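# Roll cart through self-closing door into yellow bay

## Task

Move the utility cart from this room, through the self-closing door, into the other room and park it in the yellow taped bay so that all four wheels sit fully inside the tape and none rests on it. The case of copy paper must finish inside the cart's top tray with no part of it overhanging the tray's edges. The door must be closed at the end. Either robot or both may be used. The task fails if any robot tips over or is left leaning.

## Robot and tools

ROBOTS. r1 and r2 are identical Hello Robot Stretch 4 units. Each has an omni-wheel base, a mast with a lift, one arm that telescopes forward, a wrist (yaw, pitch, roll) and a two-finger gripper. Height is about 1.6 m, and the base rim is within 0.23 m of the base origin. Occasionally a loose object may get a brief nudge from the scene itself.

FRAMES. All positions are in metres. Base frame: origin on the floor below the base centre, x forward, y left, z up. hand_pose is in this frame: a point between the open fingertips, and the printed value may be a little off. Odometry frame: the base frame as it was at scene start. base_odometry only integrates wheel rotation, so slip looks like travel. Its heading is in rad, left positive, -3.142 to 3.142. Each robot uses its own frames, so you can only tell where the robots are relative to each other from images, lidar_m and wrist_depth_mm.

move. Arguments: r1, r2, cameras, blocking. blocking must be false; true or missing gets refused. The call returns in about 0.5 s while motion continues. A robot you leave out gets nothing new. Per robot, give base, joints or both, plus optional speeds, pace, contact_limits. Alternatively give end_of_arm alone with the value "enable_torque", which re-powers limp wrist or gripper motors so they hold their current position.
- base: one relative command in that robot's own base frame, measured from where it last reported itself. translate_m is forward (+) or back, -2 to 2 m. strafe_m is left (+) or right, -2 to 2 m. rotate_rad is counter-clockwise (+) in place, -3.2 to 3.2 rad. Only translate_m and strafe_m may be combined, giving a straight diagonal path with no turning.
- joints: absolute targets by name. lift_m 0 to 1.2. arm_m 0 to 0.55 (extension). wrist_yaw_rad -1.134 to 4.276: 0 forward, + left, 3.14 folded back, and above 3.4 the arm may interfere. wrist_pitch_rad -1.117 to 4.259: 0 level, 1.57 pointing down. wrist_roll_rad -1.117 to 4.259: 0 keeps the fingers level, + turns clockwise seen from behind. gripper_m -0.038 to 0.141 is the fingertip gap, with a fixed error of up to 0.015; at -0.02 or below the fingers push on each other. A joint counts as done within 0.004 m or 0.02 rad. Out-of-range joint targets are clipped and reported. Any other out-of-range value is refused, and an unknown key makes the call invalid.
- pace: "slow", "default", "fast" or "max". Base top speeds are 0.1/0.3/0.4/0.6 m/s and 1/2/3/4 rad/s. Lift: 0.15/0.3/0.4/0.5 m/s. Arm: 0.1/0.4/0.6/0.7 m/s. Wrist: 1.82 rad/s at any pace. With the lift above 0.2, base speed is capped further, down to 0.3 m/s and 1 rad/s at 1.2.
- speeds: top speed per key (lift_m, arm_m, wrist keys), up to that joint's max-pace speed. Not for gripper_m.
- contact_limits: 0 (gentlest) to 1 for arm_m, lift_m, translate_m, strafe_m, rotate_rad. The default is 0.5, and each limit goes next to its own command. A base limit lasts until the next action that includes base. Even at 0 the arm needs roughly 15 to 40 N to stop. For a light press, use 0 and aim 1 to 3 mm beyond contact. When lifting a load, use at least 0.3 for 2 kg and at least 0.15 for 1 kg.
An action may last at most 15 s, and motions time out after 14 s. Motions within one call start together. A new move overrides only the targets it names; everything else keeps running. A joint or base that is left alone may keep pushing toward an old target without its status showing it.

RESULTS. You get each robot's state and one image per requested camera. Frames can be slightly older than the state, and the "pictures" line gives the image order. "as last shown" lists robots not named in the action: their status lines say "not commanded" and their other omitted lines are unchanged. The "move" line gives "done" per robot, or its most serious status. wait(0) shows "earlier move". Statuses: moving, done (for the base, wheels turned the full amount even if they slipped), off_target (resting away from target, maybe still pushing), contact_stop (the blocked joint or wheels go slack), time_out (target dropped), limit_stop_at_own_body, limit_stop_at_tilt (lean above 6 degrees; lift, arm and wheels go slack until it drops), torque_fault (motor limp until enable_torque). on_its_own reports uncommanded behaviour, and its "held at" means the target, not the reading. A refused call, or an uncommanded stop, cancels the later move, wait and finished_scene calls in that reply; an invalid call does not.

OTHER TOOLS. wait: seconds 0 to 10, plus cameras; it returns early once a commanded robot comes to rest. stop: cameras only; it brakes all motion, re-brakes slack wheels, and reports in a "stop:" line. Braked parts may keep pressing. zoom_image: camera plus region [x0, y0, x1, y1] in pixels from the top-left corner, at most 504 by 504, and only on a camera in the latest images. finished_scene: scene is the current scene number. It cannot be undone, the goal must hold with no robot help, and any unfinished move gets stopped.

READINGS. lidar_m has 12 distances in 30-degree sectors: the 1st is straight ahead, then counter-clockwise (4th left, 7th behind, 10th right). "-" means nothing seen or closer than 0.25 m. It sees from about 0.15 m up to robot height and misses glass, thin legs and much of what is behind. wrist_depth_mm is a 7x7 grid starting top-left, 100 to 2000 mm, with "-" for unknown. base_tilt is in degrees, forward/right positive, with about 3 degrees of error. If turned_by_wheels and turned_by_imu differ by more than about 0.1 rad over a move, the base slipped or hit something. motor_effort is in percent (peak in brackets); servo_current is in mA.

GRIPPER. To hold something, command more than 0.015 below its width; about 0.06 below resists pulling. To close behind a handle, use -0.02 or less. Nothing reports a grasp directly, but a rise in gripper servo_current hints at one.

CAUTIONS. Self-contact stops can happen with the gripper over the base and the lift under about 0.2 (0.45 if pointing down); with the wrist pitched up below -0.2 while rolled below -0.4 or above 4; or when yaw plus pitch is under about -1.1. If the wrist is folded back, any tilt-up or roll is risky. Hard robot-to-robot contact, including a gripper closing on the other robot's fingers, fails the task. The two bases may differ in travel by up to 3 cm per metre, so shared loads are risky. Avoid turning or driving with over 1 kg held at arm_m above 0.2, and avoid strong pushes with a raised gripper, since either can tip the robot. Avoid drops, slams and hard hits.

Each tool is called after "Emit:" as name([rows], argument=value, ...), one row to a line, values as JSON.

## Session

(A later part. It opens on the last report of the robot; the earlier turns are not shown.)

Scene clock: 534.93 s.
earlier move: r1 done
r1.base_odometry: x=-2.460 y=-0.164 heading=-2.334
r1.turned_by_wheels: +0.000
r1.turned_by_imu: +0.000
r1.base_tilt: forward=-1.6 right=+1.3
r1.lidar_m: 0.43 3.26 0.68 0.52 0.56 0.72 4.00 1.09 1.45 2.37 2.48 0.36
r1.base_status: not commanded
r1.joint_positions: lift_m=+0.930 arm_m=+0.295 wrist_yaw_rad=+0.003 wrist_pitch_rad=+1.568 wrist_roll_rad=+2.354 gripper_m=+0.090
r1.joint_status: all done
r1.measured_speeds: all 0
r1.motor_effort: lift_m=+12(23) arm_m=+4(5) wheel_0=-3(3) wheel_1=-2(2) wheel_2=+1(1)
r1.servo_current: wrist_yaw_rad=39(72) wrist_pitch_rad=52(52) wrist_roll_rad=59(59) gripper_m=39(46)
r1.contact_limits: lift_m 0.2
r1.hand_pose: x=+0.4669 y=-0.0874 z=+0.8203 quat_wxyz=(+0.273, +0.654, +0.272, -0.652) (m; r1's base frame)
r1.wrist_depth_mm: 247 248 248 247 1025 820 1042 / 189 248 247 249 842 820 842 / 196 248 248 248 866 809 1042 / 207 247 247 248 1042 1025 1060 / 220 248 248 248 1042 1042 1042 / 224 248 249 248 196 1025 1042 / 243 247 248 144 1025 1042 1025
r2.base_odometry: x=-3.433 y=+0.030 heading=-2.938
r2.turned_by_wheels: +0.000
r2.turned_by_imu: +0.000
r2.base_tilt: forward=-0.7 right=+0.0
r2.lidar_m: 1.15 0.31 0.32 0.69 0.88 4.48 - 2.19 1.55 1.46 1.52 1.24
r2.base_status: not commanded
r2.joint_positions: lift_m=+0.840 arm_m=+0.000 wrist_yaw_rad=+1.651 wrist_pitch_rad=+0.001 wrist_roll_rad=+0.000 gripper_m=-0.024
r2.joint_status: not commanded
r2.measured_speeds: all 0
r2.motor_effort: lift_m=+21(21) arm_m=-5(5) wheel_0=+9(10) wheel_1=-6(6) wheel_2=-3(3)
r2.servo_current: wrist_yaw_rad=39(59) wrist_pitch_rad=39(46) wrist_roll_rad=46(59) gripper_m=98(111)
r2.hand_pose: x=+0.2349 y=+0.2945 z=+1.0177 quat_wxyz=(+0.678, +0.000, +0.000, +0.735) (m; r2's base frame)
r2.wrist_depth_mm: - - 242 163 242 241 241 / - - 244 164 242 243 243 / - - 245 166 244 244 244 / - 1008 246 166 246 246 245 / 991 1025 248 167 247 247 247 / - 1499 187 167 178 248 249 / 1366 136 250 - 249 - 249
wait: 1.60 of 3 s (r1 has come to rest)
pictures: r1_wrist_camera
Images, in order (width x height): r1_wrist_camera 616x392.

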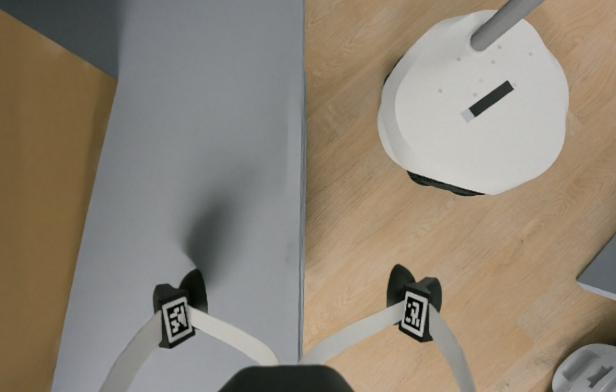

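Close to −0.02 (width ~0.012; firm).

Emit:
move(blocking=false, cameras=[], r1={"joints":{"gripper_m":-0.035}})

Emit:
wait(seconds=4, cameras=["r1_wrist_camera"])

Scene clock: 540.23 s.
move: r1 moving
r1.base_odometry: x=-2.460 y=-0.164 heading=-2.334
r1.turned_by_wheels: +0.000
r1.turned_by_imu: +0.000
r1.base_tilt: forward=-1.6 right=+1.3
r1.lidar_m: 0.45 3.24 0.70 0.52 0.55 0.71 3.98 1.07 1.42 2.37 2.49 0.37
r1.base_status: not commanded
r1.joint_positions: lift_m=+0.930 arm_m=+0.295 wrist_yaw_rad=+0.003 wrist_pitch_rad=+1.568 wrist_roll_rad=+2.354 gripper_m=+0.073
r1.joint_status: gripper_m moving
r1.measured_speeds: all 0
r1.motor_effort: lift_m=+12(12) arm_m=+4(4) wheel_0=-2(3) wheel_1=-2(3) wheel_2=+1(1)
r1.servo_current: wrist_yaw_rad=39(65) wrist_pitch_rad=46(52) wrist_roll_rad=39(72) gripper_m=78(91)
r1.contact_limits: lift_m 0.2
r1.hand_pose: x=+0.4669 y=-0.0874 z=+0.8203 quat_wxyz=(+0.273, +0.654, +0.272, -0.652) (m; r1's base frame)
r1.wrist_depth_mm: 248 247 247 247 1025 831 1042 / 189 247 248 248 842 831 831 / 197 248 247 247 891 820 1025 / 207 247 247 247 1042 1025 1042 / 221 248 248 248 1042 1042 1060 / 224 247 211 249 188 1025 1025 / 243 247 247 143 1025 1025 1042
r2: as last shown
r2.base_tilt: forward=-0.7 right=+0.1
r2.lidar_m: 1.15 0.34 0.30 0.69 0.88 4.49 - 2.16 1.57 1.46 1.53 1.24
r2.motor_effort: lift_m=+21(21) arm_m=-5(5) wheel_0=+9(10) wheel_1=-5(6) wheel_2=-3(3)
r2.servo_current: wrist_yaw_rad=46(52) wrist_pitch_rad=39(46) wrist_roll_rad=46(46) gripper_m=98(111)
r2.wrist_depth_mm: - - 241 163 243 241 241 / - - 243 163 244 243 242 / - - 246 166 244 243 244 / - 1025 246 167 246 245 245 / 1008 1042 247 167 248 246 246 / - 1499 186 167 179 248 248 / 1366 136 249 - 248 - 250
pictures: none
No camera images: "cameras" was empty.

Scene clock: 541.67 s.
earlier move: r1 done
r1.base_odometry: x=-2.460 y=-0.164 heading=-2.334
r1.turned_by_wheels: +0.000
r1.turned_by_imu: +0.000
r1.base_tilt: forward=-1.6 right=+1.3
r1.lidar_m: 0.43 3.24 0.69 0.49 0.56 0.75 4.00 1.08 1.47 2.36 2.48 0.36
r1.base_status: not commanded
r1.joint_positions: lift_m=+0.930 arm_m=+0.295 wrist_yaw_rad=+0.003 wrist_pitch_rad=+1.568 wrist_roll_rad=+2.354 gripper_m=-0.034
r1.joint_status: all done
r1.measured_speeds: all 0
r1.motor_effort: lift_m=+15(15) arm_m=+4(4) wheel_0=-2(3) wheel_1=-3(3) wheel_2=+1(1)
r1.servo_current: wrist_yaw_rad=59(72) wrist_pitch_rad=46(52) wrist_roll_rad=59(72) gripper_m=85(137)
r1.contact_limits: lift_m 0.2
r1.hand_pose: x=+0.4669 y=-0.0874 z=+0.8201 quat_wxyz=(+0.273, +0.654, +0.272, -0.652) (m; r1's base frame)
r1.wrist_depth_mm: 245 245 246 1025 1042 831 1042 / 191 246 246 245 831 820 820 / 202 246 246 246 866 820 1025 / 208 246 246 246 1042 1042 1025 / 219 246 247 246 1025 1025 1042 / 229 247 189 196 1042 1042 1042 / 239 153 245 176 1042 1060 1042
r2.base_odometry: x=-3.433 y=+0.030 heading=-2.938
r2.turned_by_wheels: +0.000
r2.turned_by_imu: +0.000
r2.base_tilt: forward=-0.7 right=+0.1
r2.lidar_m: 1.16 0.35 0.32 0.70 0.87 4.50 - 2.21 1.56 1.47 1.50 1.23
r2.base_status: not commanded
r2.joint_positions: lift_m=+0.840 arm_m=+0.000 wrist_yaw_rad=+1.651 wrist_pitch_rad=+0.001 wrist_roll_rad=+0.000 gripper_m=-0.024
r2.joint_status: not commanded
r2.measured_speeds: all 0
r2.motor_effort: lift_m=+21(21) arm_m=-4(5) wheel_0=+9(10) wheel_1=-5(6) wheel_2=-3(3)
r2.servo_current: wrist_yaw_rad=46(59) wrist_pitch_rad=33(46) wrist_roll_rad=46(52) gripper_m=104(111)
r2.hand_pose: x=+0.2349 y=+0.2945 z=+1.0177 quat_wxyz=(+0.678, +0.000, +0.000, +0.735) (m; r2's base frame)
r2.wrist_depth_mm: - - 242 163 242 241 241 / - - 244 163 243 243 243 / - - 245 166 245 244 244 / - 1008 246 166 246 245 245 / 1008 1060 247 167 247 246 246 / - 1499 187 168 179 247 248 / 1366 136 250 - 250 - 248
wait: 1.43 of 4 s (r1 has come to rest)
pictures: r1_wrist_camera
Images, in order (width x height): r1_wrist_camera 616x392.

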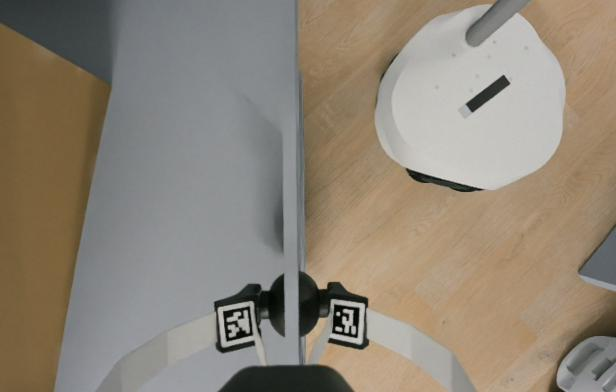

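Emit:
move(blocking=false, cameras=[], r1={"base":{"translate_m":-0.25},"joints":{"wrist_roll_rad":1.9},"speeds":{"wrist_roll_rad":0.18},"pace":"slow"})

Emit:
wait(seconds=4, cameras=["r1_wrist_camera","r1_head_camera"])

Scene clock: 551.73 s.
move: r1 moving
r1.base_odometry: x=-2.451 y=-0.155 heading=-2.334
r1.turned_by_wheels: +0.000
r1.turned_by_imu: -0.001
r1.base_tilt: forward=-1.5 right=+1.3
r1.lidar_m: 0.44 3.29 0.68 0.50 0.52 0.75 3.99 1.05 1.42 2.36 2.46 0.38
r1.base_status: translate_m moving
r1.joint_positions: lift_m=+0.930 arm_m=+0.295 wrist_yaw_rad=+0.003 wrist_pitch_rad=+1.564 wrist_roll_rad=+2.281 gripper_m=-0.034
r1.joint_status: wrist_roll_rad moving
r1.measured_speeds: translate_m=-0.049 strafe_m=+0.000 rotate_rad=-0.003 lift_m=+0.000 arm_m=+0.000 wrist_yaw_rad=+0.000 wrist_pitch_rad=-0.015 wrist_roll_rad=-0.179
r1.motor_effort: lift_m=+15(15) arm_m=+2(4) wheel_0=-6(6) wheel_1=-3(7) wheel_2=+8(9)
r1.servo_current: wrist_yaw_rad=46(65) wrist_pitch_rad=52(52) wrist_roll_rad=85(85) gripper_m=78(85)
r1.contact_limits: lift_m 0.2
r1.hand_pose: x=+0.4681 y=-0.0874 z=+0.8201 quat_wxyz=(+0.297, +0.645, +0.295, -0.640) (m; r1's base frame)
r1.wrist_depth_mm: 247 248 246 246 1042 831 1025 / 186 248 247 247 891 809 809 / 199 248 247 247 946 820 820 / 208 248 248 248 1025 991 1042 / 225 248 248 1025 1008 1042 1042 / 232 249 204 190 1042 1042 1060 / 245 156 249 178 164 1042 1042
r2: as last shown
r2.base_tilt: forward=-0.6 right=+0.0
r2.lidar_m: 1.16 0.33 0.32 0.71 0.88 4.48 - 2.20 1.56 1.46 1.49 1.21
r2.motor_effort: lift_m=+21(21) arm_m=-4(5) wheel_0=+9(10) wheel_1=-5(5) wheel_2=-3(3)
r2.servo_current: wrist_yaw_rad=52(52) wrist_pitch_rad=39(46) wrist_roll_rad=39(52) gripper_m=104(104)
r2.wrist_depth_mm: - - 243 163 242 242 241 / - - 243 163 243 243 243 / - - 245 166 244 244 243 / - 1025 245 167 245 245 245 / 1008 1025 247 167 246 247 246 / - 1464 186 167 179 248 248 / 1397 136 249 - 248 - 249
pictures: none
No camera images: "cameras" was empty.

Scene clock: 555.00 s.
earlier move: r1 done
r1.base_odometry: x=-2.287 y=+0.017 heading=-2.334
r1.turned_by_wheels: +0.000
r1.turned_by_imu: +0.000
r1.base_tilt: forward=-1.6 right=+1.3
r1.lidar_m: 0.44 3.27 0.55 0.51 0.52 0.73 3.70 0.84 1.06 2.36 2.48 0.38
r1.base_status: done
r1.joint_positions: lift_m=+0.930 arm_m=+0.295 wrist_yaw_rad=+0.001 wrist_pitch_rad=+1.565 wrist_roll_rad=+1.906 gripper_m=-0.034
r1.joint_status: all done
r1.measured_speeds: all 0
r1.motor_effort: lift_m=+15(15) arm_m=-4(4) wheel_0=-2(9) wheel_1=-4(8) wheel_2=+4(11)
r1.servo_current: wrist_yaw_rad=39(72) wrist_pitch_rad=46(65) wrist_roll_rad=46(91) gripper_m=72(85)
r1.contact_limits: lift_m 0.2
r1.hand_pose: x=+0.4678 y=-0.0874 z=+0.8201 quat_wxyz=(+0.411, +0.578, +0.409, -0.574) (m; r1's base frame)
r1.wrist_depth_mm: 146 192 246 246 246 1025 1025 / 159 216 247 247 246 1025 1025 / 179 246 246 247 931 831 820 / 204 248 247 248 1060 831 831 / 241 247 248 248 1025 842 1008 / 247 248 200 194 1060 1042 1042 / 250 153 250 178 177 132 1042
r2.base_odometry: x=-3.433 y=+0.030 heading=-2.938
r2.turned_by_wheels: +0.000
r2.turned_by_imu: +0.000
r2.base_tilt: forward=-0.6 right=+0.0
r2.lidar_m: 1.16 0.33 0.31 0.79 0.81 4.50 - 2.21 1.57 1.48 1.51 1.25
r2.base_status: not commanded
r2.joint_positions: lift_m=+0.840 arm_m=+0.000 wrist_yaw_rad=+1.651 wrist_pitch_rad=+0.001 wrist_roll_rad=+0.000 gripper_m=-0.024
r2.joint_status: not commanded
r2.measured_speeds: all 0
r2.motor_effort: lift_m=+21(21) arm_m=-5(5) wheel_0=+10(10) wheel_1=-5(6) wheel_2=-3(3)
r2.servo_current: wrist_yaw_rad=46(59) wrist_pitch_rad=33(46) wrist_roll_rad=46(59) gripper_m=98(104)
r2.hand_pose: x=+0.2349 y=+0.2945 z=+1.0177 quat_wxyz=(+0.678, +0.000, +0.000, +0.735) (m; r2's base frame)
r2.wrist_depth_mm: - - 242 163 241 241 241 / - - 244 163 243 242 242 / - - 245 166 244 245 243 / - - 247 167 245 244 245 / - 991 248 167 247 247 246 / - 917 185 167 179 249 248 / - 143 250 - 249 - 249
wait: 3.27 of 4 s (r1 has come to rest)
pictures: r1_head_camera, r1_wrist_camera
Images, in order (width x height): r1_head_camera 420x560, r1_wrist_camera 616x392.

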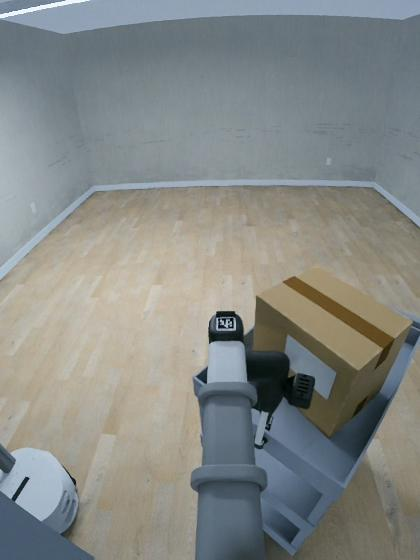

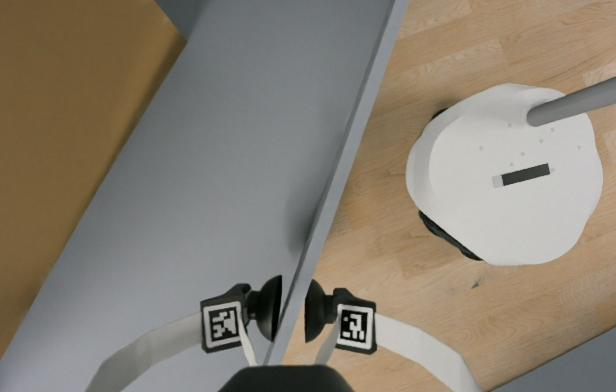

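Emit:
move(blocking=false, cameras=[], r1={"base":{"translate_m":-0.12,"strafe_m":-0.1},"joints":{"wrist_roll_rad":1.75},"speeds":{"wrist_roll_rad":0.18},"pace":"slow"})

Emit:
wait(seconds=4, cameras=["r1_wrist_camera","r1_head_camera"])

Scene clock: 566.43 s.
move: r1 moving
r1.base_odometry: x=-2.286 y=+0.030 heading=-2.333
r1.turned_by_wheels: +0.001
r1.turned_by_imu: +0.001
r1.base_tilt: forward=-1.6 right=+1.3
r1.lidar_m: 0.44 3.27 0.56 0.50 0.54 0.74 3.73 0.84 1.08 2.34 2.46 0.36
r1.base_status: translate_m moving; strafe_m moving
r1.joint_positions: lift_m=+0.930 arm_m=+0.295 wrist_yaw_rad=+0.001 wrist_pitch_rad=+1.565 wrist_roll_rad=+1.828 gripper_m=-0.034
r1.joint_status: wrist_roll_rad moving
r1.measured_speeds: translate_m=-0.040 strafe_m=-0.033 rotate_rad=-0.002 lift_m=+0.000 arm_m=+0.000 wrist_yaw_rad=+0.000 wrist_pitch_rad=+0.000 wrist_roll_rad=-0.179
r1.motor_effort: lift_m=+15(15) arm_m=-4(4) wheel_0=+8(8) wheel_1=-6(7) wheel_2=+11(11)
r1.servo_current: wrist_yaw_rad=52(65) wrist_pitch_rad=46(52) wrist_roll_rad=78(78) gripper_m=72(78)
r1.contact_limits: lift_m 0.2
r1.hand_pose: x=+0.4678 y=-0.0874 z=+0.8201 quat_wxyz=(+0.433, +0.561, +0.431, -0.558) (m; r1's base frame)
r1.wrist_depth_mm: 140 182 245 247 245 1025 1025 / 156 206 245 246 246 1025 1008 / 179 243 247 246 246 820 809 / 209 248 247 247 946 820 831 / 248 248 247 247 1025 820 831 / 248 248 196 196 1042 1042 1025 / 250 154 248 178 175 135 1025
r2: as last shown
r2.base_tilt: forward=-0.7 right=+0.1
r2.lidar_m: 1.16 0.35 0.30 0.81 0.84 4.50 - 2.20 1.55 1.46 1.52 1.24
r2.motor_effort: lift_m=+20(21) arm_m=-5(5) wheel_0=+10(10) wheel_1=-5(6) wheel_2=-3(3)
r2.servo_current: wrist_yaw_rad=39(59) wrist_pitch_rad=39(46) wrist_roll_rad=52(59) gripper_m=104(111)
r2.wrist_depth_mm: - - 242 163 243 242 240 / - - 243 163 242 243 241 / - - 245 166 244 245 244 / - - 245 167 246 245 245 / - 991 247 167 247 247 246 / - 917 186 168 179 248 249 / - 144 250 - 250 - 249
pictures: none
No camera images: "cameras" was empty.

Scene clock: 568.70 s.
earlier move: r1 done
r1.base_odometry: x=-2.276 y=+0.173 heading=-2.334
r1.turned_by_wheels: -0.001
r1.turned_by_imu: -0.001
r1.base_tilt: forward=-1.6 right=+1.2
r1.lidar_m: 0.44 3.40 0.66 0.58 0.61 0.87 3.60 0.69 0.92 2.25 2.38 0.43
r1.base_status: done
r1.joint_positions: lift_m=+0.930 arm_m=+0.295 wrist_yaw_rad=+0.001 wrist_pitch_rad=+1.570 wrist_roll_rad=+1.755 gripper_m=-0.034
r1.joint_status: all done
r1.measured_speeds: all 0
r1.motor_effort: lift_m=+15(15) arm_m=-3(4) wheel_0=+5(10) wheel_1=-3(8) wheel_2=+3(11)
r1.servo_current: wrist_yaw_rad=59(72) wrist_pitch_rad=46(52) wrist_roll_rad=39(85) gripper_m=72(78)
r1.contact_limits: lift_m 0.2
r1.hand_pose: x=+0.4663 y=-0.0874 z=+0.8201 quat_wxyz=(+0.452, +0.544, +0.452, -0.543) (m; r1's base frame)
r1.wrist_depth_mm: 148 215 247 247 1025 1042 1060 / 159 224 246 248 1025 1042 1078 / 176 245 246 247 1060 831 831 / 202 245 247 247 976 820 831 / 220 246 247 248 1042 820 831 / 245 247 186 196 189 1042 1042 / 244 153 247 178 1042 136 1042
r2.base_odometry: x=-3.433 y=+0.030 heading=-2.938
r2.turned_by_wheels: +0.000
r2.turned_by_imu: +0.000
r2.base_tilt: forward=-0.6 right=+0.0
r2.lidar_m: 1.16 0.33 0.31 0.83 1.00 4.47 - 2.22 1.55 1.48 1.52 1.25
r2.base_status: not commanded
r2.joint_positions: lift_m=+0.840 arm_m=+0.000 wrist_yaw_rad=+1.651 wrist_pitch_rad=+0.001 wrist_roll_rad=+0.000 gripper_m=-0.024
r2.joint_status: not commanded
r2.measured_speeds: all 0
r2.motor_effort: lift_m=+21(21) arm_m=-5(5) wheel_0=+9(10) wheel_1=-6(6) wheel_2=-3(3)
r2.servo_current: wrist_yaw_rad=39(59) wrist_pitch_rad=33(52) wrist_roll_rad=59(65) gripper_m=98(111)
r2.hand_pose: x=+0.2349 y=+0.2945 z=+1.0177 quat_wxyz=(+0.678, +0.000, +0.000, +0.735) (m; r2's base frame)
r2.wrist_depth_mm: - - 242 163 242 242 242 / - - 243 164 242 243 243 / - - 245 166 244 244 244 / - - 246 166 246 245 245 / - 1182 247 167 246 247 246 / - - 185 167 179 248 249 / - 144 249 - 250 - 249
wait: 2.27 of 4 s (r1 has come to rest)
pictures: r1_head_camera, r1_wrist_camera
Images, in order (width x height): r1_head_camera 420x560, r1_wrist_camera 616x392.

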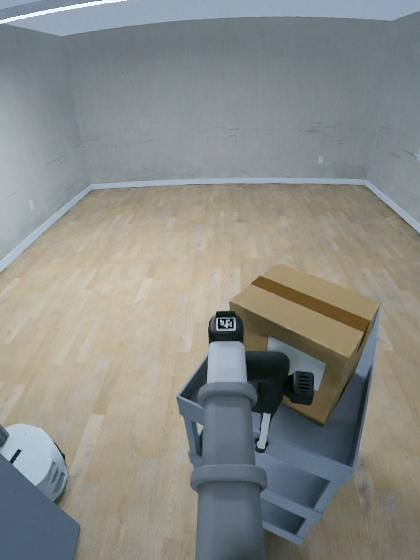

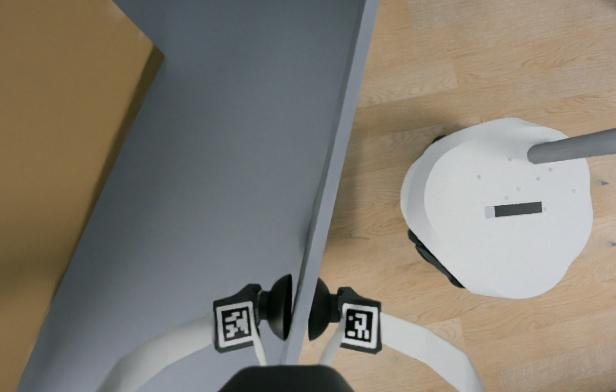

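Emit:
move(blocking=false, cameras=[], r1={"base":{"translate_m":-0.04,"strafe_m":-0.1},"joints":{"wrist_roll_rad":1.571},"speeds":{"wrist_roll_rad":0.18},"pace":"slow"})

Emit:
wait(seconds=4, cameras=["r1_wrist_camera"])

Scene clock: 577.33 s.
move: r1 moving
r1.base_odometry: x=-2.281 y=+0.184 heading=-2.333
r1.turned_by_wheels: +0.001
r1.turned_by_imu: +0.001
r1.base_tilt: forward=-1.6 right=+1.3
r1.lidar_m: 0.45 3.43 0.64 0.59 0.63 0.91 3.58 0.70 0.92 2.23 2.34 0.40
r1.base_status: translate_m moving; strafe_m moving
r1.joint_positions: lift_m=+0.930 arm_m=+0.295 wrist_yaw_rad=+0.001 wrist_pitch_rad=+1.570 wrist_roll_rad=+1.677 gripper_m=-0.034
r1.joint_status: wrist_roll_rad moving
r1.measured_speeds: translate_m=-0.018 strafe_m=-0.045 rotate_rad=+0.000 lift_m=+0.000 arm_m=+0.000 wrist_yaw_rad=-0.004 wrist_pitch_rad=+0.010 wrist_roll_rad=-0.179
r1.motor_effort: lift_m=+15(15) arm_m=-3(4) wheel_0=+12(13) wheel_1=-6(7) wheel_2=+6(7)
r1.servo_current: wrist_yaw_rad=65(65) wrist_pitch_rad=39(46) wrist_roll_rad=52(72) gripper_m=78(78)
r1.contact_limits: lift_m 0.2
r1.hand_pose: x=+0.4662 y=-0.0874 z=+0.8201 quat_wxyz=(+0.473, +0.526, +0.473, -0.526) (m; r1's base frame)
r1.wrist_depth_mm: 142 190 244 245 246 1042 1060 / 153 212 246 246 247 1042 1042 / 171 238 244 245 1042 842 1060 / 198 244 246 247 917 842 831 / 224 245 246 245 1025 831 831 / 245 245 189 195 196 904 1042 / 244 153 245 177 179 139 1042
r2: as last shown
r2.base_tilt: forward=-0.7 right=+0.0
r2.lidar_m: 1.17 0.31 0.32 0.83 1.01 4.48 - 2.21 1.55 1.46 1.54 1.22
r2.motor_effort: lift_m=+20(21) arm_m=-5(5) wheel_0=+10(10) wheel_1=-5(6) wheel_2=-3(3)
r2.servo_current: wrist_yaw_rad=39(52) wrist_pitch_rad=39(52) wrist_roll_rad=46(52) gripper_m=98(104)
r2.wrist_depth_mm: - - 243 163 241 241 240 / - - 244 163 243 243 243 / - - 245 166 243 244 244 / - - 245 167 246 245 245 / - 1182 248 167 247 247 246 / - - 186 168 179 248 248 / - 144 249 - 250 - 249
pictures: none
No camera images: "cameras" was empty.

Scene clock: 579.17 s.
earlier move: r1 done
r1.base_odometry: x=-2.321 y=+0.271 heading=-2.333
r1.turned_by_wheels: -0.001
r1.turned_by_imu: -0.001
r1.base_tilt: forward=-1.6 right=+1.3
r1.lidar_m: 0.43 0.51 0.76 0.70 0.72 3.61 3.55 0.61 0.87 2.15 2.23 0.45
r1.base_status: done
r1.joint_positions: lift_m=+0.930 arm_m=+0.295 wrist_yaw_rad=-0.001 wrist_pitch_rad=+1.574 wrist_roll_rad=+1.576 gripper_m=-0.034
r1.joint_status: all done
r1.measured_speeds: all 0
r1.motor_effort: lift_m=+15(15) arm_m=+4(4) wheel_0=+6(13) wheel_1=-1(7) wheel_2=+1(7)
r1.servo_current: wrist_yaw_rad=65(72) wrist_pitch_rad=39(52) wrist_roll_rad=59(85) gripper_m=72(78)
r1.contact_limits: lift_m 0.2
r1.hand_pose: x=+0.4648 y=-0.0874 z=+0.8201 quat_wxyz=(+0.498, +0.501, +0.499, -0.502) (m; r1's base frame)
r1.wrist_depth_mm: 146 243 246 245 1042 1042 1060 / 157 227 244 246 1042 1060 1060 / 174 244 245 247 1042 1025 1060 / 195 244 245 247 1042 831 842 / 212 243 245 247 1042 820 831 / 237 244 206 196 182 831 1042 / 242 243 246 169 180 140 1060
r2.base_odometry: x=-3.433 y=+0.030 heading=-2.938
r2.turned_by_wheels: +0.000
r2.turned_by_imu: +0.000
r2.base_tilt: forward=-0.7 right=+0.1
r2.lidar_m: 1.17 0.35 0.30 0.92 1.06 4.47 - 2.20 1.56 1.46 1.54 1.24
r2.base_status: not commanded
r2.joint_positions: lift_m=+0.840 arm_m=+0.000 wrist_yaw_rad=+1.651 wrist_pitch_rad=+0.001 wrist_roll_rad=+0.000 gripper_m=-0.024
r2.joint_status: not commanded
r2.measured_speeds: all 0
r2.motor_effort: lift_m=+21(21) arm_m=-5(5) wheel_0=+10(10) wheel_1=-5(6) wheel_2=-3(3)
r2.servo_current: wrist_yaw_rad=52(59) wrist_pitch_rad=33(52) wrist_roll_rad=52(59) gripper_m=98(111)
r2.hand_pose: x=+0.2349 y=+0.2945 z=+1.0177 quat_wxyz=(+0.678, +0.000, +0.000, +0.735) (m; r2's base frame)
r2.wrist_depth_mm: - - 243 163 241 241 241 / - - 244 163 243 242 242 / - - 245 166 244 244 245 / - - 246 166 245 246 246 / - - 248 167 247 246 246 / - - 187 168 179 248 248 / - 1098 250 - 249 - 250
wait: 1.83 of 4 s (r1 has come to rest)
pictures: r1_wrist_camera
Images, in order (width x height): r1_wrist_camera 616x392.

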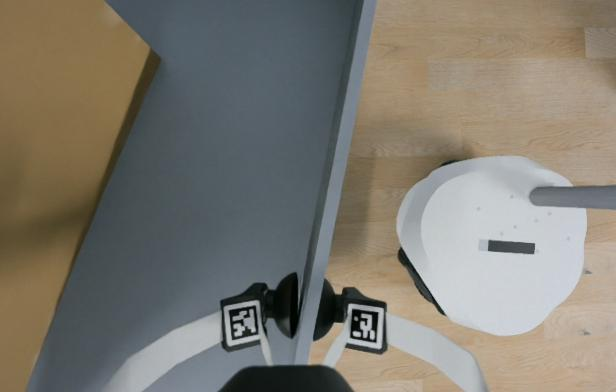

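Emit:
move(blocking=false, cameras=[], r1={"base":{"translate_m":-0.3,"strafe_m":0.13},"joints":{"wrist_roll_rad":1.42},"speeds":{"wrist_roll_rad":0.1},"pace":"slow"})

Emit:
wait(seconds=4, cameras=["r1_wrist_camera"])

Scene clock: 587.53 s.
move: r1 moving
r1.base_odometry: x=-2.308 y=+0.276 heading=-2.334
r1.turned_by_wheels: +0.000
r1.turned_by_imu: -0.001
r1.base_tilt: forward=-1.6 right=+1.3
r1.lidar_m: 0.43 0.54 0.74 0.69 0.70 3.59 3.54 0.61 0.83 2.16 2.23 0.42
r1.base_status: translate_m moving; strafe_m moving
r1.joint_positions: lift_m=+0.930 arm_m=+0.295 wrist_yaw_rad=-0.001 wrist_pitch_rad=+1.572 wrist_roll_rad=+1.533 gripper_m=-0.034
r1.joint_status: wrist_roll_rad moving
r1.measured_speeds: translate_m=-0.048 strafe_m=+0.020 rotate_rad=-0.002 lift_m=+0.000 arm_m=+0.000 wrist_yaw_rad=+0.000 wrist_pitch_rad=-0.007 wrist_roll_rad=-0.100
r1.motor_effort: lift_m=+15(15) arm_m=+4(4) wheel_0=-6(6) wheel_1=-2(4) wheel_2=+4(5)
r1.servo_current: wrist_yaw_rad=46(59) wrist_pitch_rad=46(52) wrist_roll_rad=26(59) gripper_m=72(78)
r1.contact_limits: lift_m 0.2
r1.hand_pose: x=+0.4655 y=-0.0874 z=+0.8201 quat_wxyz=(+0.509, +0.490, +0.510, -0.491) (m; r1's base frame)
r1.wrist_depth_mm: 149 217 246 247 1042 1042 1042 / 163 228 247 248 1008 1042 1042 / 180 246 247 247 1042 1060 1060 / 204 246 248 247 1042 831 820 / 223 246 247 248 1025 820 820 / 245 246 185 197 185 820 831 / 246 154 246 182 1060 134 1025
r2: as last shown
r2.lidar_m: 1.18 0.32 0.33 0.94 1.06 4.48 - 2.21 1.56 1.47 1.53 1.25
r2.motor_effort: lift_m=+21(21) arm_m=-5(5) wheel_0=+9(10) wheel_1=-5(6) wheel_2=-3(3)
r2.servo_current: wrist_yaw_rad=33(52) wrist_pitch_rad=39(46) wrist_roll_rad=39(59) gripper_m=98(104)
r2.wrist_depth_mm: - - 242 163 242 242 241 / - - 244 163 242 243 242 / - - 244 166 244 244 244 / - - 246 167 245 245 246 / - - 248 167 246 247 246 / - - 187 168 179 248 248 / - 1078 250 - 249 - 249
pictures: none
No camera images: "cameras" was empty.

Scene clock: 591.50 s.
earlier move: r1 done
r1.base_odometry: x=-2.020 y=+0.397 heading=-2.334
r1.turned_by_wheels: -0.001
r1.turned_by_imu: -0.003
r1.base_tilt: forward=-1.6 right=+1.3
r1.lidar_m: 0.44 0.87 0.60 0.56 0.56 3.28 3.23 0.54 0.50 1.21 2.38 0.45
r1.base_status: done
r1.joint_positions: lift_m=+0.930 arm_m=+0.295 wrist_yaw_rad=+0.000 wrist_pitch_rad=+1.570 wrist_roll_rad=+1.426 gripper_m=-0.034
r1.joint_status: all done
r1.measured_speeds: all 0
r1.motor_effort: lift_m=+15(16) arm_m=-4(4) wheel_0=-9(17) wheel_1=-5(8) wheel_2=-1(8)
r1.servo_current: wrist_yaw_rad=72(78) wrist_pitch_rad=33(91) wrist_roll_rad=59(85) gripper_m=72(85)
r1.contact_limits: lift_m 0.2
r1.hand_pose: x=+0.4663 y=-0.0874 z=+0.8201 quat_wxyz=(+0.535, +0.463, +0.535, -0.462) (m; r1's base frame)
r1.wrist_depth_mm: 145 191 248 249 250 1025 1025 / 159 216 248 249 249 1042 1025 / 179 245 249 249 1042 1042 1042 / 204 247 248 249 1025 842 1025 / 243 248 248 248 1042 820 831 / 247 247 183 196 181 820 831 / 246 150 248 178 1042 137 1042
r2.base_odometry: x=-3.433 y=+0.030 heading=-2.938
r2.turned_by_wheels: +0.000
r2.turned_by_imu: +0.001
r2.base_tilt: forward=-0.6 right=+0.0
r2.lidar_m: 1.17 0.35 0.29 0.88 1.01 4.48 - 2.19 1.55 1.47 1.50 1.24
r2.base_status: not commanded
r2.joint_positions: lift_m=+0.840 arm_m=+0.000 wrist_yaw_rad=+1.651 wrist_pitch_rad=+0.001 wrist_roll_rad=+0.000 gripper_m=-0.024
r2.joint_status: not commanded
r2.measured_speeds: all 0
r2.motor_effort: lift_m=+21(21) arm_m=-4(5) wheel_0=+10(10) wheel_1=-6(6) wheel_2=-3(3)
r2.servo_current: wrist_yaw_rad=52(59) wrist_pitch_rad=46(46) wrist_roll_rad=46(59) gripper_m=98(111)
r2.hand_pose: x=+0.2349 y=+0.2945 z=+1.0177 quat_wxyz=(+0.678, +0.000, +0.000, +0.735) (m; r2's base frame)
r2.wrist_depth_mm: - - 241 163 242 241 242 / - - 244 163 243 242 242 / - - 245 166 245 244 244 / - - 246 167 247 245 245 / - - 248 167 247 246 247 / - - 185 168 179 248 247 / - - 250 - 250 - 250
wait: 3.97 of 4 s (r1 has come to rest)
pictures: r1_wrist_camera
Images, in order (width x height): r1_wrist_camera 616x392.

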